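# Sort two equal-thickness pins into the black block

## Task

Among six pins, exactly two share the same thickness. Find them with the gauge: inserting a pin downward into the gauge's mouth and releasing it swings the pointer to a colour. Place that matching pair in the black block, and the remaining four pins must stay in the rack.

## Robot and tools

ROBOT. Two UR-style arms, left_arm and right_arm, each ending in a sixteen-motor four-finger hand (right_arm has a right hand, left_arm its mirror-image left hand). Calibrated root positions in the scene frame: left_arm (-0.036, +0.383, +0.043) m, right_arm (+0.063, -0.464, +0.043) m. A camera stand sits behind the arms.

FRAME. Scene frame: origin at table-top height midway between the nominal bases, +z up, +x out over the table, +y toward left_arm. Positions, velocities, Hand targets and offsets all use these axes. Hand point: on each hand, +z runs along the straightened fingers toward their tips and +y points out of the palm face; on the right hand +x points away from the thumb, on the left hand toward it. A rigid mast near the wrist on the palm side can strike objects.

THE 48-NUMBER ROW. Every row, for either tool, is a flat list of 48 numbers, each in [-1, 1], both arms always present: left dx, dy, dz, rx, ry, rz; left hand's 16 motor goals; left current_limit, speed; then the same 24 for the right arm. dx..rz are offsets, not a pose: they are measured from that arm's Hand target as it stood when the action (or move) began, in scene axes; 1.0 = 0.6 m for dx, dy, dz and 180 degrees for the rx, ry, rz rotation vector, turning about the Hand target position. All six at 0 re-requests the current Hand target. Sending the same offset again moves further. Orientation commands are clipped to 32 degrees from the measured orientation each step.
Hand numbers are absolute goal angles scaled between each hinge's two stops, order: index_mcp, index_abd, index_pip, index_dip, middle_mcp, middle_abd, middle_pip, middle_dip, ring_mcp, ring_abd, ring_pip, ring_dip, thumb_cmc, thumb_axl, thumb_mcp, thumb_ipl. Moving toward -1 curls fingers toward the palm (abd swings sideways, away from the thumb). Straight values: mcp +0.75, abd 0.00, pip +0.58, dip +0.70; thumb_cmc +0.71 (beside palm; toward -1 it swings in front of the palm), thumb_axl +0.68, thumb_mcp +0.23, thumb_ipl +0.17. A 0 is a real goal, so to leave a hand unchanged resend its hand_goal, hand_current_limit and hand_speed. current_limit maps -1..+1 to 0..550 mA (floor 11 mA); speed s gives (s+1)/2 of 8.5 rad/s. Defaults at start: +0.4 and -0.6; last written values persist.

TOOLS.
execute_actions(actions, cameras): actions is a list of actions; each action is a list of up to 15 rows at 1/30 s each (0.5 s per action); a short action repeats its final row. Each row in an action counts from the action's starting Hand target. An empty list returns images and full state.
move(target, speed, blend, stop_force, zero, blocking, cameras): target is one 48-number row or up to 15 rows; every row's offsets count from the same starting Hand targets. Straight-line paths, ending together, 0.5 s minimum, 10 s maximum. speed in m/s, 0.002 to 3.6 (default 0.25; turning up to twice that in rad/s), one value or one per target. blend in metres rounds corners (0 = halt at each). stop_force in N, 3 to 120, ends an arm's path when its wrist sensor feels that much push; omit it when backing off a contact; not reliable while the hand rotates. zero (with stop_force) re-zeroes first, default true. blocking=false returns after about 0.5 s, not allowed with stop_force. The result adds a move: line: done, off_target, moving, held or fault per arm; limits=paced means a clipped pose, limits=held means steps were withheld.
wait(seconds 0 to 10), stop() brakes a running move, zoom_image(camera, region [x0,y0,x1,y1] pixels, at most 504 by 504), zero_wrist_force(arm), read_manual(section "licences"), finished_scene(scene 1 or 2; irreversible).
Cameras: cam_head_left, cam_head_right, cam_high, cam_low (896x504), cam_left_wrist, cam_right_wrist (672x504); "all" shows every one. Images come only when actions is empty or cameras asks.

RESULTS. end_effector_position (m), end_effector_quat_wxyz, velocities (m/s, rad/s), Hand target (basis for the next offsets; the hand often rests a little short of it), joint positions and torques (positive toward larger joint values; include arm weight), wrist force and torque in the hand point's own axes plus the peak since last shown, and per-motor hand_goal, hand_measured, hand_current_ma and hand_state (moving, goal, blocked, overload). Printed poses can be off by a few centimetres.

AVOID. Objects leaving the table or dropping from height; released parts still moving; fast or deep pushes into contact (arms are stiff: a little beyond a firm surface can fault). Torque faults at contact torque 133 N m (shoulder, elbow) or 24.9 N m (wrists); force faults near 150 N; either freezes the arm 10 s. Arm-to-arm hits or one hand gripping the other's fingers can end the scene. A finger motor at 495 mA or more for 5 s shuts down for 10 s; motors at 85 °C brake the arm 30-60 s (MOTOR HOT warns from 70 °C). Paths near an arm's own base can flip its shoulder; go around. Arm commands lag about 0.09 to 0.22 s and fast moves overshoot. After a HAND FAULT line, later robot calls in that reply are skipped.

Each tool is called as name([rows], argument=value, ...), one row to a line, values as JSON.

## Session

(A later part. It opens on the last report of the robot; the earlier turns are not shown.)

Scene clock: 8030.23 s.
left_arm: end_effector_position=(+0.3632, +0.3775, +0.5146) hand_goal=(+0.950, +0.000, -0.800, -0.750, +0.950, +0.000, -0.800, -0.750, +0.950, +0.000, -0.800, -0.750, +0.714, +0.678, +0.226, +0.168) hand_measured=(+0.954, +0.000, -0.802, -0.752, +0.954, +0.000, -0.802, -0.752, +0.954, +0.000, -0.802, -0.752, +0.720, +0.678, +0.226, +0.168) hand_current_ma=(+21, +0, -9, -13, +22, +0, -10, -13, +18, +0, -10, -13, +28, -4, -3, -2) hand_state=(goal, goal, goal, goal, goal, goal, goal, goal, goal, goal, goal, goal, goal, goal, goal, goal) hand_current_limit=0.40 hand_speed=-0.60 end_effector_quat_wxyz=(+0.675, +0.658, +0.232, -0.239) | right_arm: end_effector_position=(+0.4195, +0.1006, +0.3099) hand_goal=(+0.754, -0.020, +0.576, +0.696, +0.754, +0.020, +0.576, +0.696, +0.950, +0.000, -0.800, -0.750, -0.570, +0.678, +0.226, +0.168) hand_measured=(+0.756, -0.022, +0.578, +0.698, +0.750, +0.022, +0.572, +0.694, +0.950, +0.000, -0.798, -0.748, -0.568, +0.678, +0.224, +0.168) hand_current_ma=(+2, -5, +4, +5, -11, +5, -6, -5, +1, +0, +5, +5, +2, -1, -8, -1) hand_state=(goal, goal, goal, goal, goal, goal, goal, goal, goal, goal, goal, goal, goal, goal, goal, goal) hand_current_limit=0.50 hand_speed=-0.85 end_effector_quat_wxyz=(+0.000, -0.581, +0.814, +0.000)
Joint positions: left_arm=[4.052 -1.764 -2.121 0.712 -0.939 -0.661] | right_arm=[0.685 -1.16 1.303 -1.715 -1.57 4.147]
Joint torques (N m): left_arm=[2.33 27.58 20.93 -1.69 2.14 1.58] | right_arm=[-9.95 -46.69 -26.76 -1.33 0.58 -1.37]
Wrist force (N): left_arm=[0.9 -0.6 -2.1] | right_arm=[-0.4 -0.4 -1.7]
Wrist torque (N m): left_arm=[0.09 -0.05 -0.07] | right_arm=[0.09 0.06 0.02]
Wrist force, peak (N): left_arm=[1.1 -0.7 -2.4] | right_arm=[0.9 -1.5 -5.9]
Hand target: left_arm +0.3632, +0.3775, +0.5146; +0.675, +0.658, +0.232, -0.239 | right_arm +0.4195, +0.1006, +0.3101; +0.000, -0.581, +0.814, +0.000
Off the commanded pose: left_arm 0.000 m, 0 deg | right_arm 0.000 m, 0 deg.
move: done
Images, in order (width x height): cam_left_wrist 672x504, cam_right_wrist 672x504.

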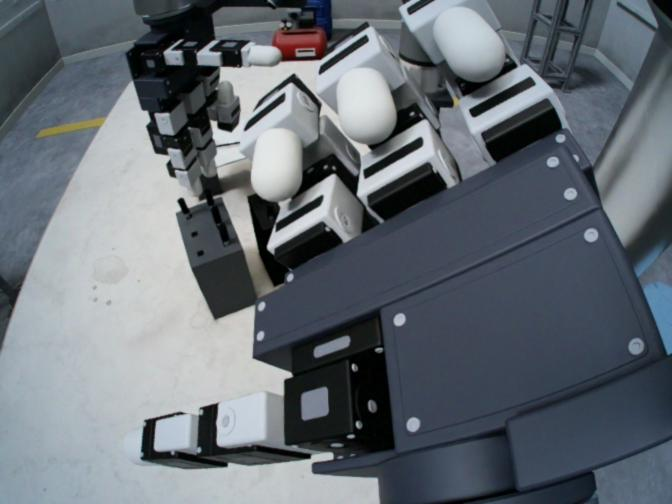

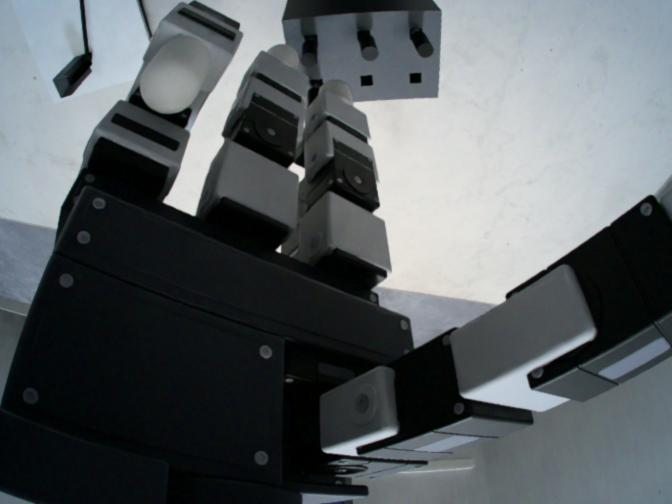

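move(target=[0,0,0,0,0,0, 0.95,0,-0.8,-0.75,0.95,0,-0.8,-0.75,0.95,0,-0.8,-0.75,0.714,0.678,0.226,0.168,0.4,-0.6, 0.0005,-0.0012,-0.05,0,0,0, 0.754,-0.03,0.576,0.696,0.754,0.03,0.576,0.696,0.95,0,-0.8,-0.75,-0.571,0.678,0.226,0.168,0.5,-0.85], speed=0.03, stop_force=4)

move(target=[0,0,0,0,0,0, 0.95,0,-0.8,-0.75,0.95,0,-0.8,-0.75,0.95,0,-0.8,-0.75,0.714,0.678,0.226,0.168,0.4,-0.6, 0,0,-0.028,0,0,0, 0.754,-0.03,0.576,0.696,0.754,0.03,0.576,0.696,0.95,0,-0.8,-0.75,-0.571,0.678,0.226,0.168,0.5,-0.85], speed=0.01, stop_force=3, cameras=["cam_right_wrist"])

zoom_image(camera="cam_right_wrist", region=[250, 0, 390, 120])

Scene clock: 8037.97 s.
left_arm: end_effector_position=(+0.3632, +0.3775, +0.5146) hand_goal=(+0.950, +0.000, -0.800, -0.750, +0.950, +0.000, -0.800, -0.750, +0.950, +0.000, -0.800, -0.750, +0.714, +0.678, +0.226, +0.168) hand_measured=(+0.954, +0.000, -0.802, -0.752, +0.954, +0.000, -0.802, -0.752, +0.954, +0.000, -0.802, -0.752, +0.720, +0.678, +0.226, +0.168) hand_current_ma=(+21, +0, -9, -13, +22, +0, -10, -13, +18, +0, -10, -13, +28, -4, -3, -2) hand_state=(goal, goal, goal, goal, goal, goal, goal, goal, goal, goal, goal, goal, goal, goal, goal, goal) hand_current_limit=0.40 hand_speed=-0.60 end_effector_quat_wxyz=(+0.675, +0.658, +0.232, -0.239) | right_arm: end_effector_position=(+0.4198, +0.0999, +0.2801) hand_goal=(+0.754, -0.030, +0.576, +0.696, +0.754, +0.030, +0.576, +0.696, +0.950, +0.000, -0.800, -0.750, -0.570, +0.678, +0.226, +0.168) hand_measured=(+0.756, -0.028, +0.578, +0.698, +0.750, +0.028, +0.572, +0.694, +0.950, +0.000, -0.798, -0.748, -0.568, +0.678, +0.224, +0.168) hand_current_ma=(+2, +5, +4, +5, -11, -5, -6, -5, +1, +0, +5, +5, +2, -1, -8, -1) hand_state=(goal, goal, goal, goal, goal, goal, goal, goal, goal, goal, goal, goal, goal, goal, goal, goal) hand_current_limit=0.50 hand_speed=-0.85 end_effector_quat_wxyz=(+0.000, -0.581, +0.814, +0.000)
Joint positions: left_arm=[4.052 -1.764 -2.121 0.712 -0.939 -0.661] | right_arm=[0.683 -1.148 1.363 -1.787 -1.571 4.146]
Joint torques (N m): left_arm=[1.95 28.48 20.9 -1.72 2.21 1.56] | right_arm=[-9.54 -30.86 -15 -4 1.27 -1.54]
Wrist force (N): left_arm=[1.1 -0.7 -2.3] | right_arm=[-0.8 -0.4 -1.5]
Wrist torque (N m): left_arm=[0.10 -0.08 -0.05] | right_arm=[0.12 0.11 -0.01]
Wrist force, peak (N): left_arm=[1.2 -0.7 -2.5] | right_arm=[-0.3 -0.5 -2.0]
Hand target: left_arm +0.3632, +0.3775, +0.5146; +0.675, +0.658, +0.232, -0.239 | right_arm +0.4198, +0.0999, +0.2801; +0.000, -0.581, +0.814, +0.000
Off the commanded pose: left_arm 0.000 m, 0 deg | right_arm 0.000 m, 0 deg.
move: done

Scene clock: 8040.67 s.
left_arm: end_effector_position=(+0.3632, +0.3775, +0.5146) hand_goal=(+0.950, +0.000, -0.800, -0.750, +0.950, +0.000, -0.800, -0.750, +0.950, +0.000, -0.800, -0.750, +0.714, +0.678, +0.226, +0.168) hand_measured=(+0.954, +0.000, -0.802, -0.752, +0.954, +0.000, -0.802, -0.752, +0.954, +0.000, -0.802, -0.752, +0.720, +0.678, +0.226, +0.168) hand_current_ma=(+21, +0, -9, -13, +22, +0, -10, -13, +18, +0, -10, -13, +28, -4, -3, -2) hand_state=(goal, goal, goal, goal, goal, goal, goal, goal, goal, goal, goal, goal, goal, goal, goal, goal) hand_current_limit=0.40 hand_speed=-0.60 end_effector_quat_wxyz=(+0.675, +0.658, +0.232, -0.239) | right_arm: end_effector_position=(+0.4198, +0.0999, +0.2662) hand_goal=(+0.754, -0.030, +0.576, +0.696, +0.754, +0.030, +0.576, +0.696, +0.950, +0.000, -0.800, -0.750, -0.570, +0.678, +0.226, +0.168) hand_measured=(+0.756, -0.026, +0.578, +0.698, +0.750, +0.034, +0.572, +0.694, +0.950, +0.000, -0.798, -0.748, -0.568, +0.678, +0.224, +0.168) hand_current_ma=(+2, +8, +4, +5, -11, +8, -6, -5, +1, +0, +5, +5, +2, -1, -8, -1) hand_state=(goal, goal, goal, goal, goal, goal, goal, goal, goal, goal, goal, goal, goal, goal, goal, goal) hand_current_limit=0.50 hand_speed=-0.85 end_effector_quat_wxyz=(+0.000, -0.581, +0.814, +0.000)
Joint positions: left_arm=[4.052 -1.764 -2.121 0.712 -0.939 -0.661] | right_arm=[0.683 -1.141 1.389 -1.82 -1.571 4.146]
Joint torques (N m): left_arm=[3.77 28.14 20.95 -1.7 2.27 1.45] | right_arm=[-8.77 -45.84 -25.05 -1.05 2.1 -1.14]
Wrist force (N): left_arm=[0.9 -1.1 -2.1] | right_arm=[-0.4 0.0 -3.8]
Wrist torque (N m): left_arm=[0.04 -0.05 -0.06] | right_arm=[0.35 0.13 0.04]
Wrist force, peak (N): left_arm=[1.0 -0.6 -2.6] | right_arm=[0.3 0.2 -9.7]
Hand target: left_arm +0.3632, +0.3775, +0.5146; +0.675, +0.658, +0.232, -0.239 | right_arm +0.4198, +0.0999, +0.2662; +0.000, -0.581, +0.814, +0.000 (not the last commanded pose)
Off the commanded pose: left_arm 0.000 m, 0 deg | right_arm 0.003 m, 0 deg.
move: contact (right_arm)
Images, in order (width x height): cam_right_wrist 672x504.

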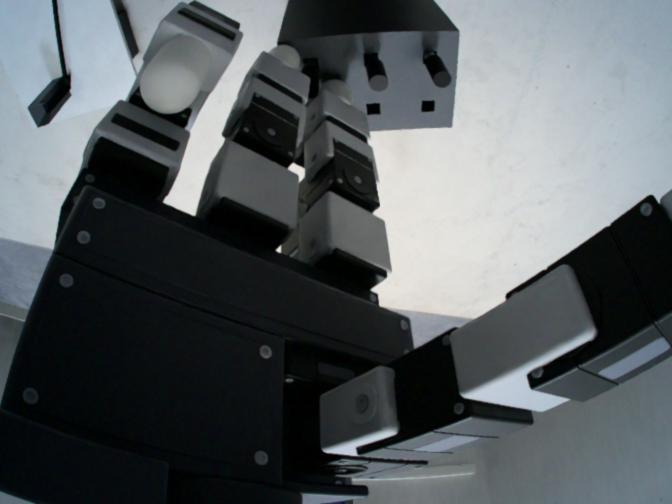

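Scaled by 3.600 from the camera's 672x504 image, which has a finer 960x720 frame.

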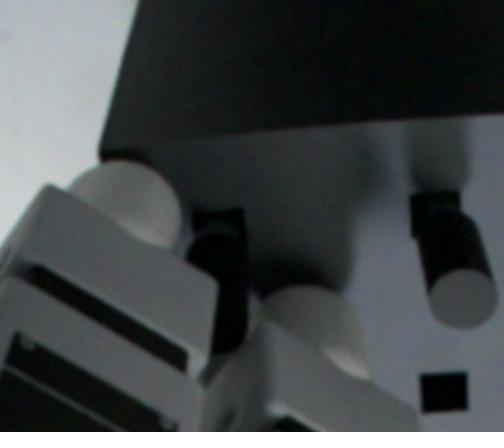

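move([
  [0,0,0,0,0,0, 0.95,0,-0.8,-0.75,0.95,0,-0.8,-0.75,0.95,0,-0.8,-0.75,0.714,0.678,0.226,0.168,0.4,-0.6, 0,0,0.0012,0,0,0, 0.754,-0.03,0.576,0.696,0.754,0.03,0.576,0.696,0.95,0,-0.8,-0.75,-0.571,0.678,0.226,0.168,0.5,-0.85],
  [0,0,0,0,0,0, 0.95,0,-0.8,-0.75,0.95,0,-0.8,-0.75,0.95,0,-0.8,-0.75,0.714,0.678,0.226,0.168,0.4,-0.6, 0,0,0.0013,0,0,0, 0.754,-0.3,0.576,0.696,0.754,0.3,0.576,0.696,0.95,0,-0.8,-0.75,-0.571,0.678,0.226,0.168,0.65,-0.95],
], speed=0.02)

wait(seconds=0.7)

move([
  [0,0,0,0,0,0, 0.95,0,-0.8,-0.75,0.95,0,-0.8,-0.75,0.95,0,-0.8,-0.75,0.714,0.678,0.226,0.168,0.4,-0.6, 0,0,0.025,0,0,0, 0.754,-0.3,0.576,0.696,0.754,0.3,0.576,0.696,0.95,0,-0.8,-0.75,-0.571,0.678,0.226,0.168,0.65,-0.95],
  [0,0,0,0,0,0, 0.95,0,-0.8,-0.75,0.95,0,-0.8,-0.75,0.95,0,-0.8,-0.75,0.714,0.678,0.226,0.168,0.4,-0.6, 0,0,0.13,0,0,0, 0.754,-0.3,0.576,0.696,0.754,0.3,0.576,0.696,0.95,0,-0.8,-0.75,-0.571,0.678,0.226,0.168,0.65,-0.95],
  [0,0,0,0,0,0, 0.95,0,-0.8,-0.75,0.95,0,-0.8,-0.75,0.95,0,-0.8,-0.75,0.714,0.678,0.226,0.168,0.4,-0.6, 0.1158,-0.3192,0.13,0,0,0, 0.754,-0.3,0.576,0.696,0.754,0.3,0.576,0.696,0.95,0,-0.8,-0.75,-0.571,0.678,0.226,0.168,0.65,-0.95],
  [0,0,0,0,0,0, 0.95,0,-0.8,-0.75,0.95,0,-0.8,-0.75,0.95,0,-0.8,-0.75,0.714,0.678,0.226,0.168,0.4,-0.6, 0.1158,-0.3192,0.049,0,0,0, 0.754,-0.3,0.576,0.696,0.754,0.3,0.576,0.696,0.95,0,-0.8,-0.75,-0.571,0.678,0.226,0.168,0.65,-0.95],
], speed=[0.03,0.08,0.15,0.05], blend=[0.005,0.01,0.005,0], cameras=["cam_right_wrist","cam_left_wrist"])

zoom_image(camera="cam_right_wrist", region=[290, 20, 335, 65])

zoom_image(camera="cam_left_wrist", region=[178, 112, 214, 154])

Scene clock: 8060.17 s.
left_arm: end_effector_position=(+0.3632, +0.3775, +0.5146) hand_goal=(+0.950, +0.000, -0.800, -0.750, +0.950, +0.000, -0.800, -0.750, +0.950, +0.000, -0.800, -0.750, +0.714, +0.678, +0.226, +0.168) hand_measured=(+0.954, +0.000, -0.802, -0.752, +0.954, +0.000, -0.802, -0.752, +0.954, +0.000, -0.802, -0.752, +0.720, +0.678, +0.226, +0.168) hand_current_ma=(+21, +0, -9, -13, +22, +0, -10, -13, +18, +0, -10, -13, +28, -4, -3, -2) hand_state=(goal, goal, goal, goal, goal, goal, goal, goal, goal, goal, goal, goal, goal, goal, goal, goal) hand_current_limit=0.40 hand_speed=-0.60 end_effector_quat_wxyz=(+0.675, +0.658, +0.232, -0.239) | right_arm: end_effector_position=(+0.4198, +0.0999, +0.2669) hand_goal=(+0.754, -0.300, +0.576, +0.696, +0.754, +0.300, +0.576, +0.696, +0.950, +0.000, -0.800, -0.750, -0.570, +0.678, +0.226, +0.168) hand_measured=(+0.756, -0.078, +0.578, +0.698, +0.750, +0.076, +0.572, +0.694, +0.950, +0.000, -0.798, -0.748, -0.568, +0.678, +0.224, +0.168) hand_current_ma=(+2, +129, +4, +5, -11, -135, -6, -5, +1, +0, +5, +5, +2, -1, -8, -1) hand_state=(goal, moving, goal, goal, goal, moving, goal, goal, goal, goal, goal, goal, goal, goal, goal, goal) hand_current_limit=0.65 hand_speed=-0.95 end_effector_quat_wxyz=(+0.000, -0.581, +0.814, +0.000)
Joint positions: left_arm=[4.052 -1.764 -2.121 0.712 -0.939 -0.661] | right_arm=[0.683 -1.141 1.387 -1.818 -1.571 4.146]
Joint torques (N m): left_arm=[2.44 27.96 20.21 -1.64 2.19 1.46] | right_arm=[-9.05 -46.76 -26.46 -1.27 1.95 -1.13]
Wrist force (N): left_arm=[0.9 -0.9 -2.2] | right_arm=[-0.4 -0.1 -1.4]
Wrist torque (N m): left_arm=[0.06 -0.04 -0.06] | right_arm=[0.15 0.07 0.03]
Wrist force, peak (N): left_arm=[1.2 -0.8 -2.6] | right_arm=[-0.1 -0.3 -4.4]
Hand target: left_arm +0.3632, +0.3775, +0.5146; +0.675, +0.658, +0.232, -0.239 | right_arm +0.4198, +0.0999, +0.2669; +0.000, -0.581, +0.814, +0.000
Off the commanded pose: left_arm 0.000 m, 0 deg | right_arm 0.000 m, 0 deg.
move: done

Scene clock: 8060.87 s.
left_arm: end_effector_position=(+0.3632, +0.3775, +0.5146) hand_goal=(+0.950, +0.000, -0.800, -0.750, +0.950, +0.000, -0.800, -0.750, +0.950, +0.000, -0.800, -0.750, +0.714, +0.678, +0.226, +0.168) hand_measured=(+0.954, +0.000, -0.802, -0.752, +0.954, +0.000, -0.802, -0.752, +0.954, +0.000, -0.802, -0.752, +0.720, +0.678, +0.226, +0.168) hand_current_ma=(+21, +0, -9, -13, +22, +0, -10, -13, +18, +0, -10, -13, +28, -4, -3, -2) hand_state=(goal, goal, goal, goal, goal, goal, goal, goal, goal, goal, goal, goal, goal, goal, goal, goal) hand_current_limit=0.40 hand_speed=-0.60 end_effector_quat_wxyz=(+0.675, +0.658, +0.232, -0.239) | right_arm: end_effector_position=(+0.4198, +0.0999, +0.2669) hand_goal=(+0.754, -0.300, +0.576, +0.696, +0.754, +0.300, +0.576, +0.696, +0.950, +0.000, -0.800, -0.750, -0.570, +0.678, +0.226, +0.168) hand_measured=(+0.756, -0.088, +0.578, +0.698, +0.750, +0.080, +0.572, +0.694, +0.950, +0.000, -0.798, -0.748, -0.568, +0.678, +0.224, +0.168) hand_current_ma=(+2, +454, +4, +5, -11, -454, -6, -5, +1, +0, +5, +5, +2, -1, -8, -1) hand_state=(goal, blocked, goal, goal, goal, blocked, goal, goal, goal, goal, goal, goal, goal, goal, goal, goal) hand_current_limit=0.65 hand_speed=-0.95 end_effector_quat_wxyz=(+0.000, -0.581, +0.814, +0.000)
Joint positions: left_arm=[4.052 -1.764 -2.121 0.712 -0.939 -0.661] | right_arm=[0.683 -1.141 1.387 -1.818 -1.571 4.146]
Joint torques (N m): left_arm=[2.92 27.81 20.55 -1.64 2.4 1.52] | right_arm=[-9.17 -46.66 -26.51 -1.32 1.98 -1.16]
Wrist force (N): left_arm=[1.0 -1.0 -2.5] | right_arm=[-0.5 -0.3 -1.5]
Wrist torque (N m): left_arm=[0.08 -0.06 -0.07] | right_arm=[0.14 0.09 0.01]
Wrist force, peak (N): left_arm=[1.0 -1.0 -2.5] | right_arm=[-0.4 -0.3 -1.8]
Hand target: left_arm +0.3632, +0.3775, +0.5146; +0.675, +0.658, +0.232, -0.239 | right_arm +0.4198, +0.0999, +0.2669; +0.000, -0.581, +0.814, +0.000
Off the commanded pose: left_arm 0.000 m, 0 deg | right_arm 0.000 m, 0 deg.
wait: 0.70 s; at rest by 0.17 s

Scene clock: 8065.07 s.
left_arm: end_effector_position=(+0.3632, +0.3775, +0.5146) hand_goal=(+0.950, +0.000, -0.800, -0.750, +0.950, +0.000, -0.800, -0.750, +0.950, +0.000, -0.800, -0.750, +0.714, +0.678, +0.226, +0.168) hand_measured=(+0.954, +0.000, -0.802, -0.752, +0.954, +0.000, -0.802, -0.752, +0.954, +0.000, -0.802, -0.752, +0.720, +0.678, +0.226, +0.168) hand_current_ma=(+21, +0, -9, -13, +22, +0, -10, -13, +18, +0, -10, -13, +28, -4, -3, -2) hand_state=(goal, goal, goal, goal, goal, goal, goal, goal, goal, goal, goal, goal, goal, goal, goal, goal) hand_current_limit=0.40 hand_speed=-0.60 end_effector_quat_wxyz=(+0.675, +0.658, +0.232, -0.239) | right_arm: end_effector_position=(+0.4893, -0.0917, +0.2965) hand_goal=(+0.754, -0.300, +0.576, +0.696, +0.754, +0.300, +0.576, +0.696, +0.950, +0.000, -0.800, -0.750, -0.570, +0.678, +0.226, +0.168) hand_measured=(+0.756, -0.088, +0.578, +0.698, +0.750, +0.080, +0.572, +0.694, +0.950, +0.000, -0.798, -0.748, -0.568, +0.678, +0.224, +0.168) hand_current_ma=(+2, +454, +4, +5, -11, -454, -6, -5, +1, +0, +5, +5, +2, -1, -8, -1) hand_state=(goal, blocked, goal, goal, goal, blocked, goal, goal, goal, goal, goal, goal, goal, goal, goal, goal) hand_current_limit=0.65 hand_speed=-0.95 end_effector_quat_wxyz=(+0.000, -0.581, +0.814, +0.000)
Joint positions: left_arm=[4.052 -1.764 -2.121 0.712 -0.939 -0.661] | right_arm=[0.357 -1.336 1.575 -1.811 -1.57 3.819]
Joint torques (N m): left_arm=[2.14 28.56 19.69 -1.42 2.18 1.52] | right_arm=[-10.58 -22.86 -15.21 -4.11 2.56 -1.06]
Wrist force (N): left_arm=[1.1 -0.7 -2.3] | right_arm=[-0.7 -0.1 -1.6]
Wrist torque (N m): left_arm=[0.10 -0.08 -0.06] | right_arm=[0.15 0.08 0.01]
Wrist force, peak (N): left_arm=[1.1 -0.9 -2.4] | right_arm=[-0.2 -0.9 -2.1]
Hand target: left_arm +0.3632, +0.3775, +0.5146; +0.675, +0.658, +0.232, -0.239 | right_arm +0.4893, -0.0917, +0.2963; +0.000, -0.581, +0.814, +0.000
Off the commanded pose: left_arm 0.000 m, 0 deg | right_arm 0.000 m, 0 deg.
move: done
Images, in order (width x height): cam_left_wrist 672x504, cam_right_wrist 672x504.

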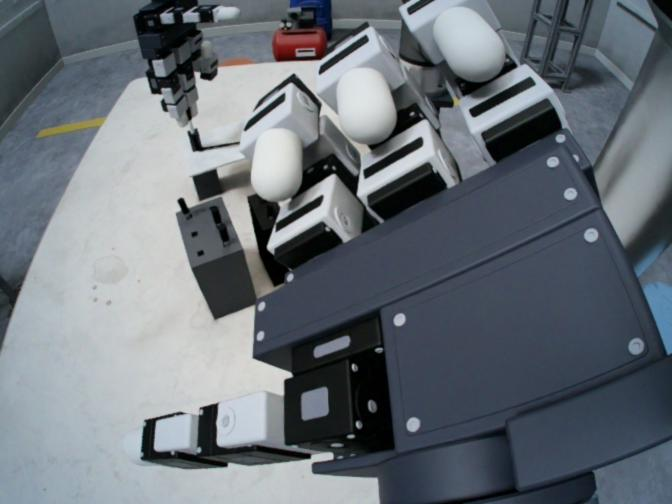

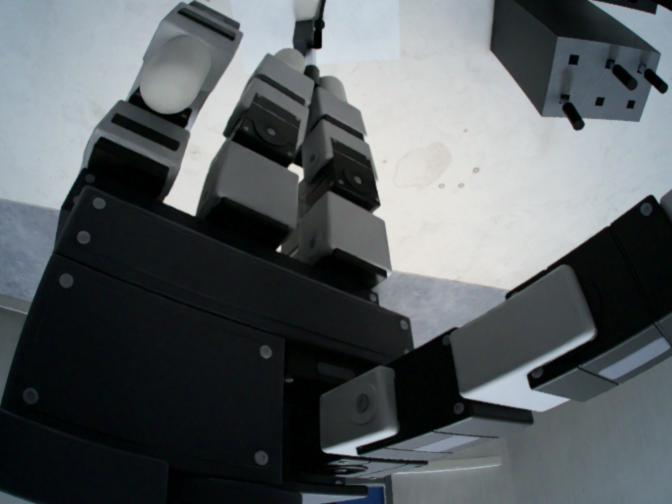

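Scaled by 11.200 from the camera's 672x504 image, which has a finer 960x720 frame.

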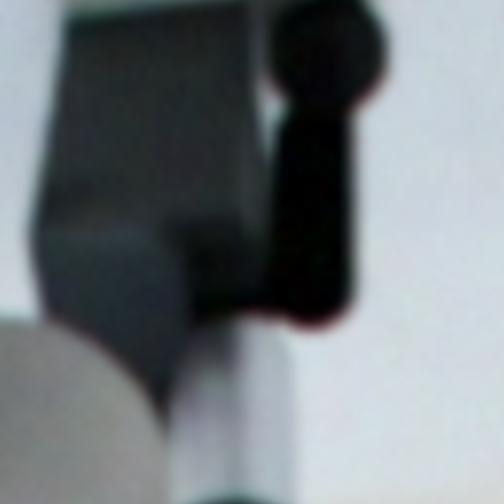

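Scaled by 12.000 from the camera's 672x504 image, which has a finer 960x720 frame.

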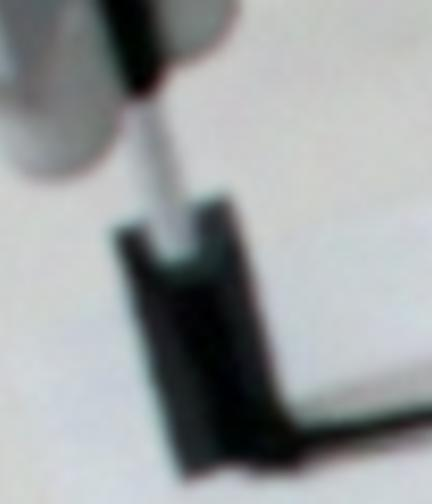

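move([
  [0,0,0,0,0,0, 0.95,0,-0.8,-0.75,0.95,0,-0.8,-0.75,0.95,0,-0.8,-0.75,0.714,0.678,0.226,0.168,0.4,-0.6, -0.0013,-0.0005,0,0,0,0, 0.754,-0.3,0.576,0.696,0.754,0.3,0.576,0.696,0.95,0,-0.8,-0.75,-0.571,0.678,0.226,0.168,0.65,-0.95],
  [0,0,0,0,0,0, 0.95,0,-0.8,-0.75,0.95,0,-0.8,-0.75,0.95,0,-0.8,-0.75,0.714,0.678,0.226,0.168,0.4,-0.6, -0.0013,-0.0005,-0.02,0,0,0, 0.754,-0.3,0.576,0.696,0.754,0.3,0.576,0.696,0.95,0,-0.8,-0.75,-0.571,0.678,0.226,0.168,0.65,-0.95],
], stop_force=6, speed=0.008, cameras=["cam_right_wrist","cam_left_wrist"])

zoom_image(camera="cam_right_wrist", region=[290, 20, 335, 65])

zoom_image(camera="cam_left_wrist", region=[178, 112, 214, 154])

Scene clock: 8076.70 s.
left_arm: end_effector_position=(+0.3632, +0.3775, +0.5146) hand_goal=(+0.950, +0.000, -0.800, -0.750, +0.950, +0.000, -0.800, -0.750, +0.950, +0.000, -0.800, -0.750, +0.714, +0.678, +0.226, +0.168) hand_measured=(+0.954, +0.000, -0.802, -0.752, +0.954, +0.000, -0.802, -0.752, +0.954, +0.000, -0.802, -0.752, +0.720, +0.678, +0.226, +0.168) hand_current_ma=(+21, +0, -9, -13, +22, +0, -10, -13, +18, +0, -10, -13, +28, -4, -3, -2) hand_state=(goal, goal, goal, goal, goal, goal, goal, goal, goal, goal, goal, goal, goal, goal, goal, goal) hand_current_limit=0.40 hand_speed=-0.60 end_effector_quat_wxyz=(+0.675, +0.658, +0.232, -0.239) | right_arm: end_effector_position=(+0.4885, -0.0919, +0.2871) hand_goal=(+0.754, -0.300, +0.576, +0.696, +0.754, +0.300, +0.576, +0.696, +0.950, +0.000, -0.800, -0.750, -0.570, +0.678, +0.226, +0.168) hand_measured=(+0.756, -0.088, +0.578, +0.698, +0.744, +0.084, +0.572, +0.694, +0.950, +0.000, -0.798, -0.748, -0.568, +0.678, +0.224, +0.168) hand_current_ma=(+2, +454, +4, +3, -27, -454, -11, -5, +1, +0, +5, +5, +2, -1, -8, -1) hand_state=(goal, blocked, goal, goal, goal, blocked, goal, goal, goal, goal, goal, goal, goal, goal, goal, goal) hand_current_limit=0.65 hand_speed=-0.95 end_effector_quat_wxyz=(+0.000, -0.581, +0.814, +0.000)
Joint positions: left_arm=[4.052 -1.764 -2.121 0.712 -0.939 -0.661] | right_arm=[0.357 -1.332 1.595 -1.835 -1.57 3.819]
Joint torques (N m): left_arm=[2.55 28.4 19.47 -1.37 2.26 1.46] | right_arm=[-10.48 -39.24 -25.53 -1.17 2.04 -1.36]
Wrist force (N): left_arm=[0.9 -0.6 -2.1] | right_arm=[-0.8 0.0 -2.5]
Wrist torque (N m): left_arm=[0.10 -0.05 -0.07] | right_arm=[0.21 0.12 0.00]
Wrist force, peak (N): left_arm=[1.1 -0.7 -2.5] | right_arm=[-0.7 0.0 -8.6]
Hand target: left_arm +0.3632, +0.3775, +0.5146; +0.675, +0.658, +0.232, -0.239 | right_arm +0.4885, -0.0919, +0.2871; +0.000, -0.581, +0.814, +0.000 (not the last commanded pose)
Off the commanded pose: left_arm 0.000 m, 0 deg | right_arm 0.003 m, 0 deg.
move: contact (right_arm); path passed 1 of 2 targets
Images, in order (width x height): cam_left_wrist 672x504, cam_right_wrist 672x504.

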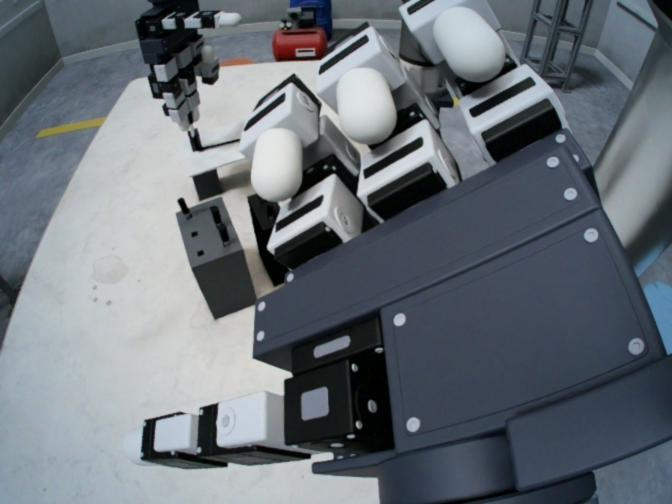

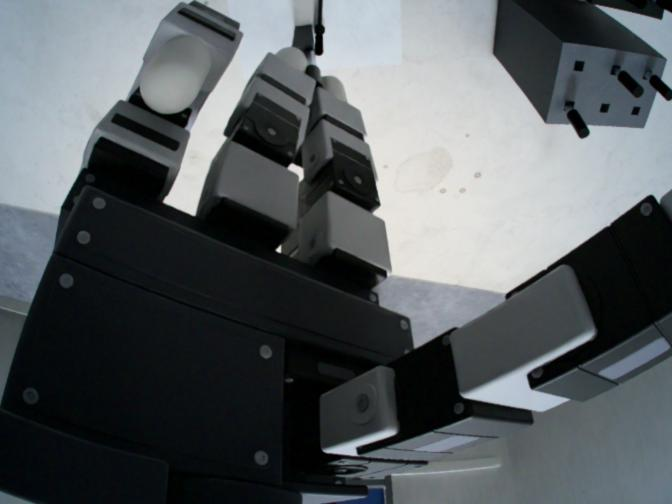

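Scaled by 11.200 from the camera's 672x504 image, which has a finer 960x720 frame.

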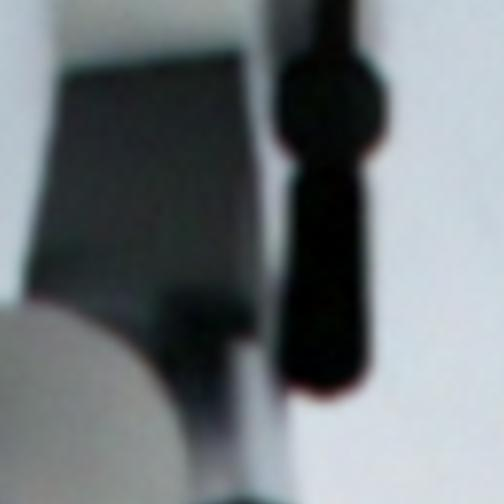

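Scaled by 12.000 from the camera's 672x504 image, which has a finer 960x720 frame.

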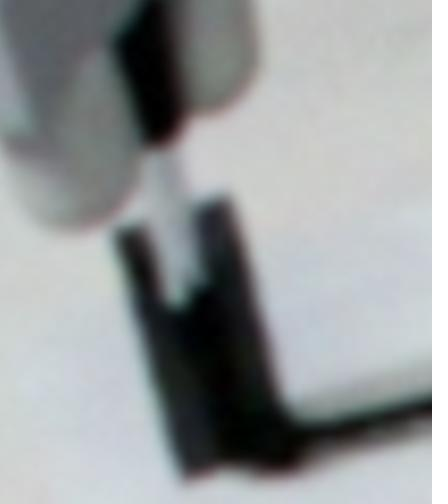

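move(target=[0,0,0,0,0,0, 0.95,0,-0.8,-0.75,0.95,0,-0.8,-0.75,0.95,0,-0.8,-0.75,0.714,0.678,0.226,0.168,0.4,-0.6, 0,0,-0.0192,0,0,0, 0.754,-0.3,0.576,0.696,0.754,0.3,0.576,0.696,0.95,0,-0.8,-0.75,-0.571,0.678,0.226,0.168,0.65,-0.95], stop_force=13, speed=0.005, cameras=["cam_right_wrist","cam_left_wrist"])

zoom_image(camera="cam_right_wrist", region=[290, 20, 335, 65])

zoom_image(camera="cam_left_wrist", region=[178, 112, 214, 154])

Scene clock: 8085.17 s.
left_arm: end_effector_position=(+0.3632, +0.3775, +0.5146) hand_goal=(+0.950, +0.000, -0.800, -0.750, +0.950, +0.000, -0.800, -0.750, +0.950, +0.000, -0.800, -0.750, +0.714, +0.678, +0.226, +0.168) hand_measured=(+0.954, +0.000, -0.802, -0.752, +0.954, +0.000, -0.802, -0.752, +0.954, +0.000, -0.802, -0.752, +0.720, +0.678, +0.226, +0.168) hand_current_ma=(+21, +0, -9, -13, +22, +0, -10, -13, +18, +0, -10, -13, +28, -4, -3, -2) hand_state=(goal, goal, goal, goal, goal, goal, goal, goal, goal, goal, goal, goal, goal, goal, goal, goal) hand_current_limit=0.40 hand_speed=-0.60 end_effector_quat_wxyz=(+0.675, +0.658, +0.232, -0.239) | right_arm: end_effector_position=(+0.4885, -0.0920, +0.2755) hand_goal=(+0.754, -0.300, +0.576, +0.696, +0.754, +0.300, +0.576, +0.696, +0.950, +0.000, -0.800, -0.750, -0.570, +0.678, +0.226, +0.168) hand_measured=(+0.766, -0.090, +0.582, +0.696, +0.738, +0.086, +0.568, +0.692, +0.950, +0.000, -0.798, -0.748, -0.568, +0.678, +0.224, +0.168) hand_current_ma=(+31, +454, +11, +1, -47, -454, -21, -7, +1, +0, +5, +5, +2, -1, -8, -1) hand_state=(goal, blocked, goal, goal, goal, blocked, goal, goal, goal, goal, goal, goal, goal, goal, goal, goal) hand_current_limit=0.65 hand_speed=-0.95 end_effector_quat_wxyz=(+0.000, -0.581, +0.814, +0.000)
Joint positions: left_arm=[4.052 -1.764 -2.121 0.712 -0.939 -0.661] | right_arm=[0.357 -1.325 1.616 -1.863 -1.57 3.819]
Joint torques (N m): left_arm=[2.44 27.84 20.66 -1.28 2.31 1.4] | right_arm=[-4.22 -22.47 -13.53 -3.75 -2.37 -1.23]
Wrist force (N): left_arm=[1.3 -0.6 -2.1] | right_arm=[-0.4 -0.9 -3.4]
Wrist torque (N m): left_arm=[0.09 -0.11 -0.04] | right_arm=[0.22 0.09 0.01]
Wrist force, peak (N): left_arm=[1.1 -0.9 -2.5] | right_arm=[-1.5 0.5 -13.2]
Hand target: left_arm +0.3632, +0.3775, +0.5146; +0.675, +0.658, +0.232, -0.239 | right_arm +0.4885, -0.0919, +0.2755; +0.000, -0.581, +0.814, +0.000
Off the commanded pose: left_arm 0.000 m, 0 deg | right_arm 0.000 m, 0 deg.
move: done
Images, in order (width x height): cam_left_wrist 672x504, cam_right_wrist 672x504.

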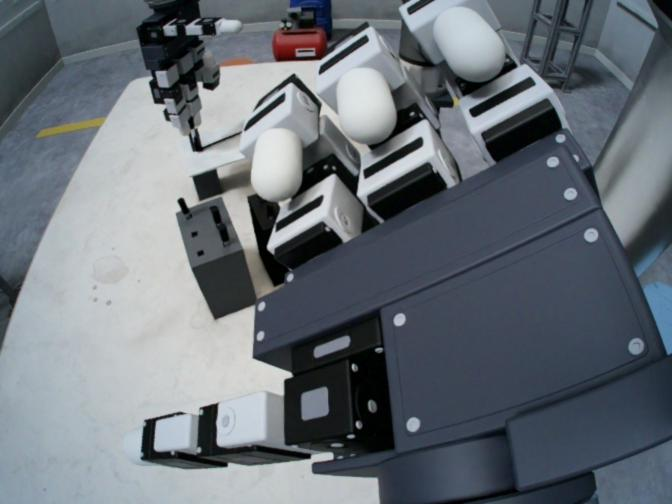

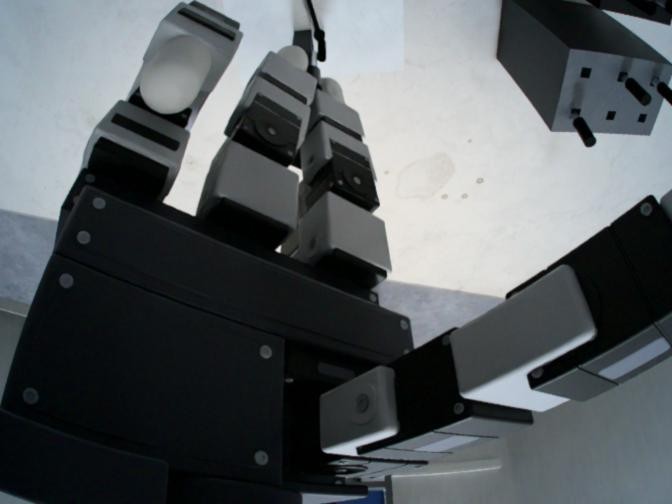

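Scaled by 11.200 from the camera's 672x504 image, which has a finer 960x720 frame.

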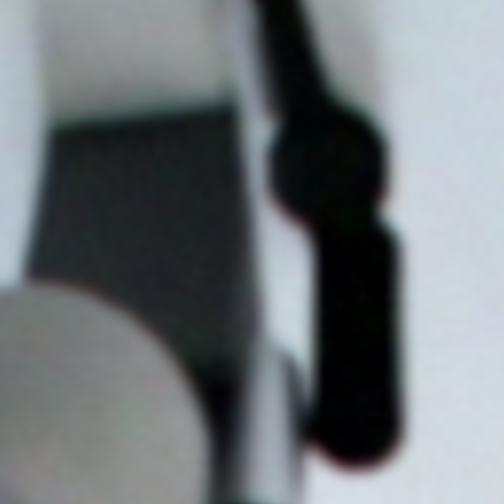

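Scaled by 12.000 from the camera's 672x504 image, which has a finer 960x720 frame.

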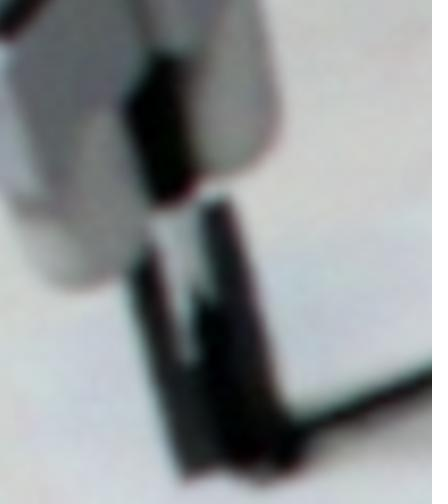

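Went in. The h alignment was key. Release and read.

move([
  [0,0,0,0,0,0, 0.95,0,-0.8,-0.75,0.95,0,-0.8,-0.75,0.95,0,-0.8,-0.75,0.714,0.678,0.226,0.168,0.4,-0.6, 0,0,0.001,0,0,0, 0.754,-0.05,0.576,0.696,0.754,0.05,0.576,0.696,0.95,0,-0.8,-0.75,-0.571,0.678,0.226,0.168,0.5,-0.9],
  [0,0,0,0,0,0, 0.95,0,-0.8,-0.75,0.95,0,-0.8,-0.75,0.95,0,-0.8,-0.75,0.714,0.678,0.226,0.168,0.4,-0.6, 0.0001,0,0.001,0,0,0, 0.754,-0.01,0.576,0.696,0.754,0.01,0.576,0.696,0.95,0,-0.8,-0.75,-0.571,0.678,0.226,0.168,0.5,-0.9],
  [0,0,0,0,0,0, 0.95,0,-0.8,-0.75,0.95,0,-0.8,-0.75,0.95,0,-0.8,-0.75,0.714,0.678,0.226,0.168,0.4,-0.6, 0.0016,-0.0045,0.001,0,0,0, 0.754,0,0.576,0.696,0.754,0,0.576,0.696,0.95,0,-0.8,-0.75,-0.571,0.678,0.226,0.168,0.5,-0.9],
  [0,0,0,0,0,0, 0.95,0,-0.8,-0.75,0.95,0,-0.8,-0.75,0.95,0,-0.8,-0.75,0.714,0.678,0.226,0.168,0.4,-0.6, 0.0016,-0.0045,0.051,0,0,0, 0.754,0,0.576,0.696,0.754,0,0.576,0.696,0.95,0,-0.8,-0.75,-0.571,0.678,0.226,0.168,0.5,-0.9],
], speed=[0.01,0.01,0.01,0.03], cameras=["cam_head_left","cam_head_right","cam_right_wrist","cam_left_wrist"])

zoom_image(camera="cam_head_left", region=[468, 212, 500, 240])

zoom_image(camera="cam_head_right", region=[472, 210, 508, 242])

zoom_image(camera="cam_right_wrist", region=[250, 0, 390, 120])

Scene clock: 8099.93 s.
left_arm: end_effector_position=(+0.3632, +0.3775, +0.5146) hand_goal=(+0.950, +0.000, -0.800, -0.750, +0.950, +0.000, -0.800, -0.750, +0.950, +0.000, -0.800, -0.750, +0.714, +0.678, +0.226, +0.168) hand_measured=(+0.954, +0.000, -0.802, -0.752, +0.954, +0.000, -0.802, -0.752, +0.954, +0.000, -0.802, -0.752, +0.720, +0.678, +0.226, +0.168) hand_current_ma=(+21, +0, -9, -13, +22, +0, -10, -13, +18, +0, -10, -13, +28, -4, -3, -2) hand_state=(goal, goal, goal, goal, goal, goal, goal, goal, goal, goal, goal, goal, goal, goal, goal, goal) hand_current_limit=0.40 hand_speed=-0.60 end_effector_quat_wxyz=(+0.675, +0.658, +0.232, -0.239) | right_arm: end_effector_position=(+0.4895, -0.0947, +0.3060) hand_goal=(+0.754, +0.000, +0.576, +0.696, +0.754, +0.000, +0.576, +0.696, +0.950, +0.000, -0.800, -0.750, -0.570, +0.678, +0.226, +0.168) hand_measured=(+0.754, -0.002, +0.578, +0.698, +0.750, +0.004, +0.572, +0.694, +0.950, +0.000, -0.798, -0.748, -0.568, +0.678, +0.224, +0.168) hand_current_ma=(+0, -4, +3, +2, -11, +5, -6, -5, +1, +0, +5, +5, +2, -1, -8, -1) hand_state=(goal, goal, goal, goal, goal, goal, goal, goal, goal, goal, goal, goal, goal, goal, goal, goal) hand_current_limit=0.50 hand_speed=-0.90 end_effector_quat_wxyz=(+0.000, -0.581, +0.814, +0.000)
Joint positions: left_arm=[4.052 -1.764 -2.121 0.712 -0.939 -0.661] | right_arm=[0.352 -1.344 1.561 -1.788 -1.57 3.814]
Joint torques (N m): left_arm=[2.8 27.84 20.6 -1.2 2.25 1.47] | right_arm=[-9.63 -38.94 -26.89 -1.09 1.49 -0.96]
Wrist force (N): left_arm=[0.9 -0.8 -2.2] | right_arm=[-0.9 -0.3 -1.7]
Wrist torque (N m): left_arm=[0.08 -0.05 -0.07] | right_arm=[0.13 0.11 -0.02]
Wrist force, peak (N): left_arm=[0.9 -0.9 -2.6] | right_arm=[-0.5 -0.6 -3.6]
Hand target: left_arm +0.3632, +0.3775, +0.5146; +0.675, +0.658, +0.232, -0.239 | right_arm +0.4895, -0.0946, +0.3061; +0.000, -0.581, +0.814, +0.000
Off the commanded pose: left_arm 0.000 m, 0 deg | right_arm 0.000 m, 0 deg.
move: done
Images, in order (width x height): cam_head_left 896x504, cam_head_right 896x504, cam_left_wrist 672x504, cam_right_wrist 672x504.

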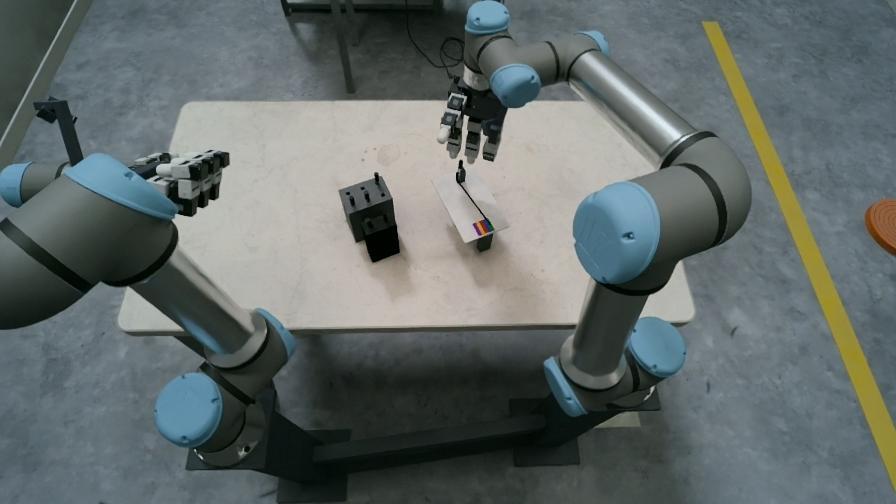

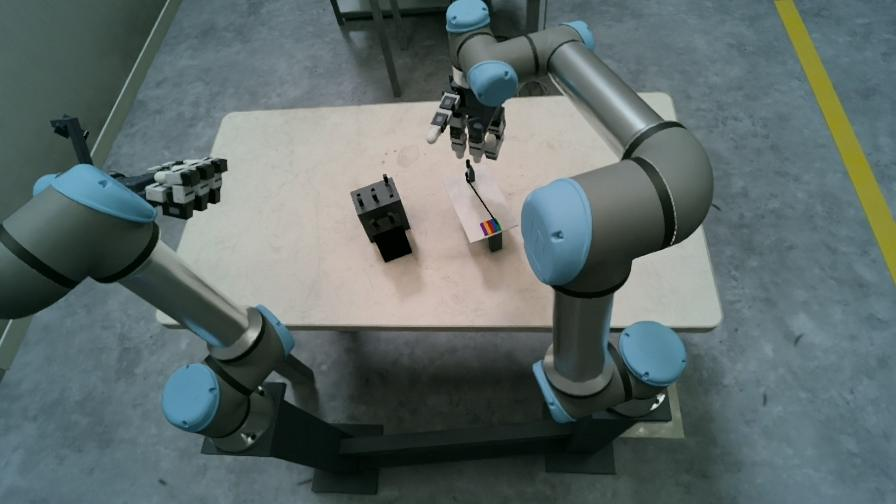

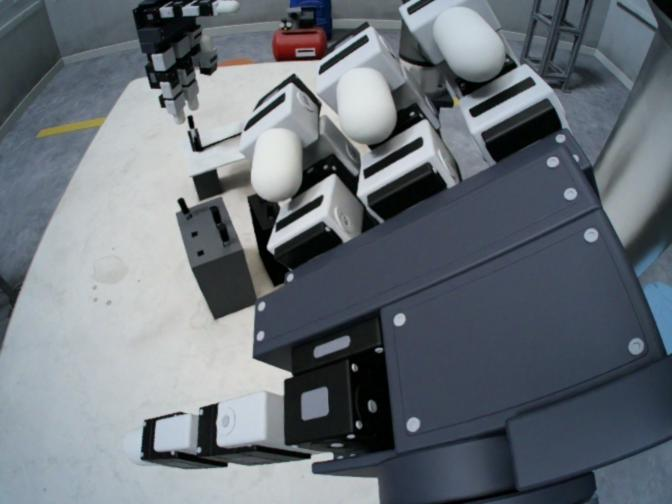

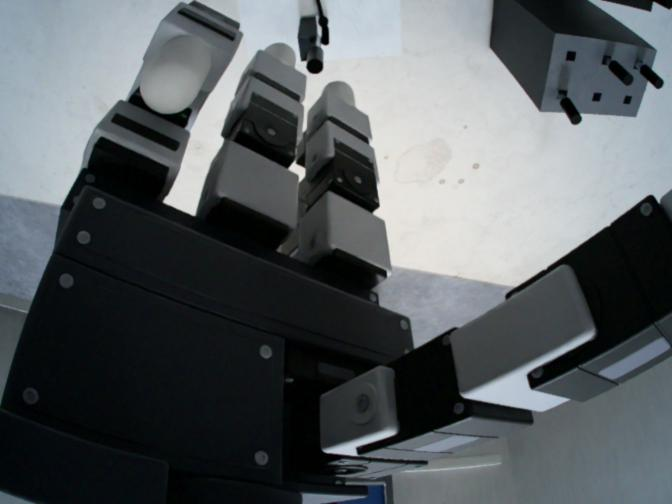

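Scaled by 15.750.

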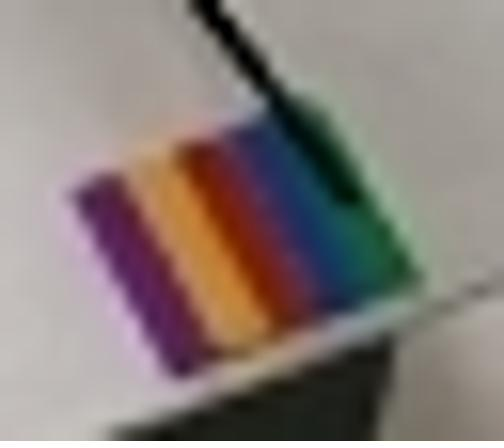

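Scaled by 14.000.

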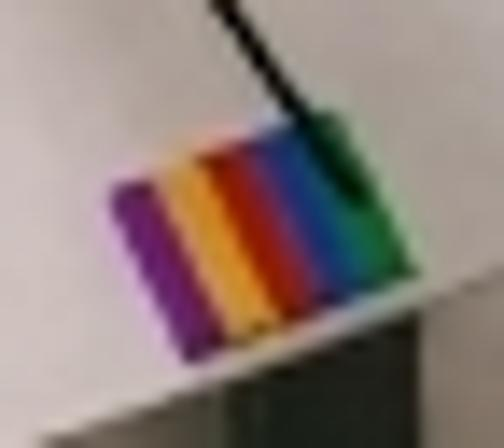

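Scaled by 3.600 from the camera's 672x504 image, which has a finer 960x720 frame.

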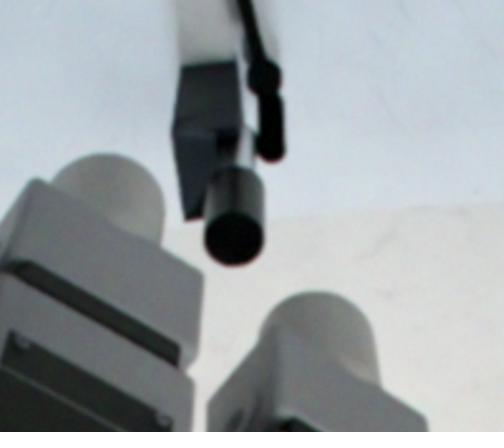

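move([
  [0,0,0,0,0,0, 0.95,0,-0.8,-0.75,0.95,0,-0.8,-0.75,0.95,0,-0.8,-0.75,0.714,0.678,0.226,0.168,0.4,-0.6, 0,0,0.065,0,0,0, 0.754,0,0.576,0.696,0.754,0,0.576,0.696,0.95,0,-0.8,-0.75,-0.571,0.678,0.226,0.168,0.5,-0.9],
  [0,0,0,0,0,0, 0.95,0,-0.8,-0.75,0.95,0,-0.8,-0.75,0.95,0,-0.8,-0.75,0.714,0.678,0.226,0.168,0.4,-0.6, -0.2662,0.3702,0.065,0,0,0, 0.754,0,0.576,0.696,0.754,0,0.576,0.696,0.95,0,-0.8,-0.75,-0.571,0.678,0.226,0.168,0.5,-0.9],
  [0,0,0,0,0,0, 0.95,0,-0.8,-0.75,0.95,0,-0.8,-0.75,0.95,0,-0.8,-0.75,0.714,0.678,0.226,0.168,0.4,-0.6, -0.2662,0.3702,0.0067,0,0,0, 0.754,-0.02,0.576,0.696,0.754,0.02,0.576,0.696,0.95,0,-0.8,-0.75,-0.571,0.678,0.226,0.168,0.5,-0.9],
], speed=[0.06,0.15,0.06], blend=[0.008,0.008,0], cameras=["cam_right_wrist","cam_left_wrist"])

zoom_image(camera="cam_right_wrist", region=[250, 0, 390, 120])

Scene clock: 8117.17 s.
left_arm: end_effector_position=(+0.3632, +0.3775, +0.5146) hand_goal=(+0.950, +0.000, -0.800, -0.750, +0.950, +0.000, -0.800, -0.750, +0.950, +0.000, -0.800, -0.750, +0.714, +0.678, +0.226, +0.168) hand_measured=(+0.954, +0.000, -0.802, -0.752, +0.954, +0.000, -0.802, -0.752, +0.954, +0.000, -0.802, -0.752, +0.720, +0.678, +0.226, +0.168) hand_current_ma=(+21, +0, -9, -13, +22, +0, -10, -13, +18, +0, -10, -13, +28, -4, -3, -2) hand_state=(goal, goal, goal, goal, goal, goal, goal, goal, goal, goal, goal, goal, goal, goal, goal, goal) hand_current_limit=0.40 hand_speed=-0.60 end_effector_quat_wxyz=(+0.675, +0.658, +0.232, -0.239) | right_arm: end_effector_position=(+0.3298, +0.1275, +0.3102) hand_goal=(+0.754, -0.020, +0.576, +0.696, +0.754, +0.020, +0.576, +0.696, +0.950, +0.000, -0.800, -0.750, -0.570, +0.678, +0.226, +0.168) hand_measured=(+0.754, -0.016, +0.578, +0.698, +0.750, +0.016, +0.574, +0.694, +0.950, +0.000, -0.798, -0.748, -0.568, +0.678, +0.224, +0.168) hand_current_ma=(+0, +5, +3, +2, -9, -5, -6, -5, +1, +0, +5, +5, +2, -1, -8, -1) hand_state=(goal, goal, goal, goal, goal, goal, goal, goal, goal, goal, goal, goal, goal, goal, goal, goal) hand_current_limit=0.50 hand_speed=-0.90 end_effector_quat_wxyz=(+0.000, -0.581, +0.814, +0.000)
Joint positions: left_arm=[4.052 -1.764 -2.121 0.712 -0.939 -0.661] | right_arm=[0.81 -1.236 1.408 -1.744 -1.571 4.272]
Joint torques (N m): left_arm=[2.22 27.31 20.39 -1.07 2.37 1.54] | right_arm=[11.86 -27.11 -15.29 -3.89 1.98 1.13]
Wrist force (N): left_arm=[1.0 -0.6 -1.9] | right_arm=[-0.6 -0.1 -1.6]
Wrist torque (N m): left_arm=[0.08 -0.06 -0.07] | right_arm=[0.13 0.03 -0.15]
Wrist force, peak (N): left_arm=[0.9 -0.7 -2.7] | right_arm=[-1.0 0.2 -2.5]
Hand target: left_arm +0.3632, +0.3775, +0.5146; +0.675, +0.658, +0.232, -0.239 | right_arm +0.3298, +0.1275, +0.3102; +0.000, -0.581, +0.814, +0.000
Off the commanded pose: left_arm 0.000 m, 0 deg | right_arm 0.000 m, 0 deg.
move: done
Images, in order (width x height): cam_left_wrist 672x504, cam_right_wrist 672x504.

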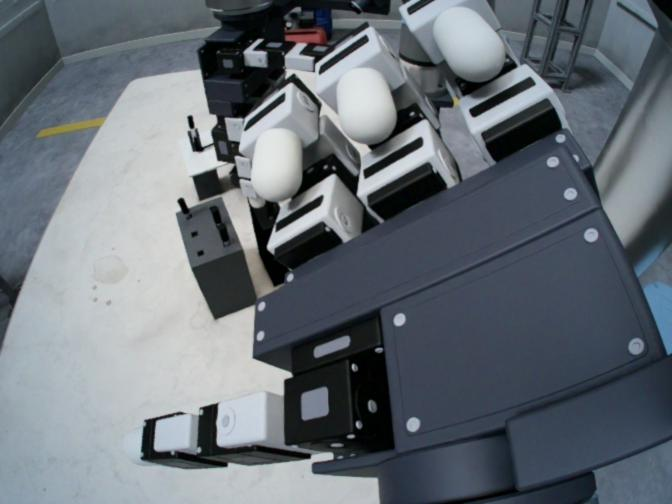

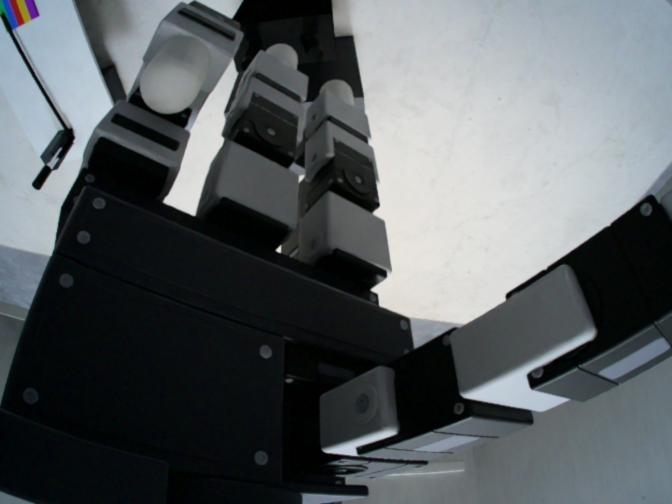

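Scaled by 3.600 from the camera's 672x504 image, which has a finer 960x720 frame.

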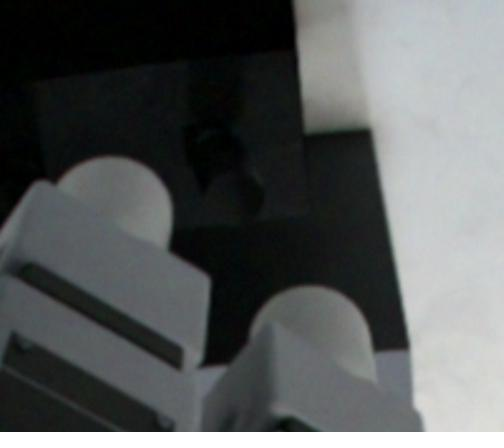

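move(target=[0,0,0,0,0,0,0.95,0,-0.8,-0.75,0.95,0,-0.8,-0.75,0.95,0,-0.8,-0.75,0.714,0.678,0.226,0.168,0.4,-0.6,-0.00405,0.00385,-0.02,0,0,0,0.754,-0.02,0.576,0.696,0.754,0.02,0.576,0.696,0.95,0,-0.8,-0.75,-0.571,0.678,0.226,0.168,0.5,-0.9], speed=0.05, cameras=["cam_right_wrist"])

zoom_image(camera="cam_right_wrist", region=[250, 0, 390, 120])

Scene clock: 8148.73 s.
left_arm: end_effector_position=(+0.3632, +0.3775, +0.5146) hand_goal=(+0.950, +0.000, -0.800, -0.750, +0.950, +0.000, -0.800, -0.750, +0.950, +0.000, -0.800, -0.750, +0.714, +0.678, +0.226, +0.168) hand_measured=(+0.954, +0.000, -0.802, -0.752, +0.954, +0.000, -0.802, -0.752, +0.954, +0.000, -0.802, -0.752, +0.720, +0.678, +0.226, +0.168) hand_current_ma=(+21, +0, -9, -13, +22, +0, -10, -13, +18, +0, -10, -13, +28, -4, -3, -2) hand_state=(goal, goal, goal, goal, goal, goal, goal, goal, goal, goal, goal, goal, goal, goal, goal, goal) hand_current_limit=0.40 hand_speed=-0.60 end_effector_quat_wxyz=(+0.675, +0.658, +0.232, -0.239) | right_arm: end_effector_position=(+0.3274, +0.1297, +0.2984) hand_goal=(+0.754, -0.020, +0.576, +0.696, +0.754, +0.020, +0.576, +0.696, +0.950, +0.000, -0.800, -0.750, -0.570, +0.678, +0.226, +0.168) hand_measured=(+0.754, -0.016, +0.578, +0.698, +0.750, +0.016, +0.574, +0.694, +0.950, +0.000, -0.798, -0.748, -0.568, +0.678, +0.224, +0.168) hand_current_ma=(+0, +5, +3, +2, -9, -5, -6, -5, +1, +0, +5, +5, +2, -1, -8, -1) hand_state=(goal, goal, goal, goal, goal, goal, goal, goal, goal, goal, goal, goal, goal, goal, goal, goal) hand_current_limit=0.50 hand_speed=-0.90 end_effector_quat_wxyz=(+0.000, -0.581, +0.814, +0.000)
Joint positions: left_arm=[4.052 -1.764 -2.121 0.712 -0.939 -0.661] | right_arm=[0.815 -1.229 1.43 -1.772 -1.571 4.277]
Joint torques (N m): left_arm=[2.1 27.54 20.57 -0.89 2.12 1.54] | right_arm=[11.64 -27.4 -15.44 -4.14 1.2 1.23]
Wrist force (N): left_arm=[1.0 -0.6 -2.3] | right_arm=[-0.6 -0.2 -1.8]
Wrist torque (N m): left_arm=[0.12 -0.06 -0.07] | right_arm=[0.14 0.03 -0.13]
Wrist force, peak (N): left_arm=[1.0 -0.8 -2.5] | right_arm=[-1.0 -0.1 -2.1]
Hand target: left_arm +0.3632, +0.3775, +0.5146; +0.675, +0.658, +0.232, -0.239 | right_arm +0.3273, +0.1298, +0.2982; +0.000, -0.581, +0.814, +0.000
Off the commanded pose: left_arm 0.000 m, 0 deg | right_arm 0.000 m, 0 deg.
move: done
Images, in order (width x height): cam_right_wrist 672x504.

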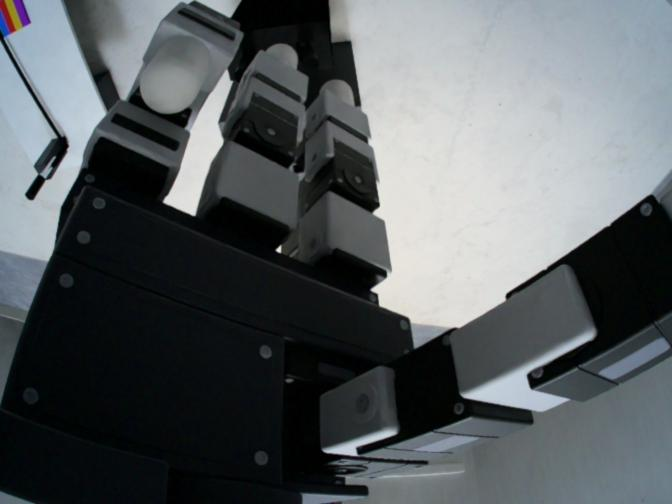

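Scaled by 3.600 from the camera's 672x504 image, which has a finer 960x720 frame.

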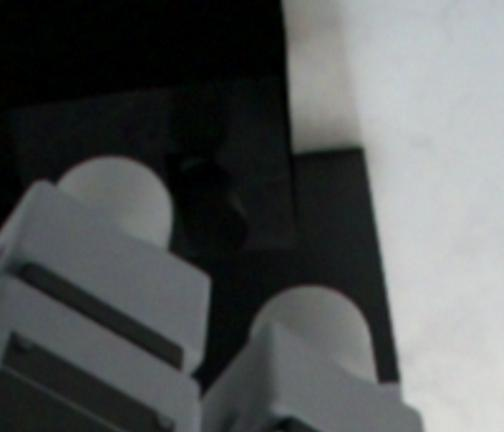

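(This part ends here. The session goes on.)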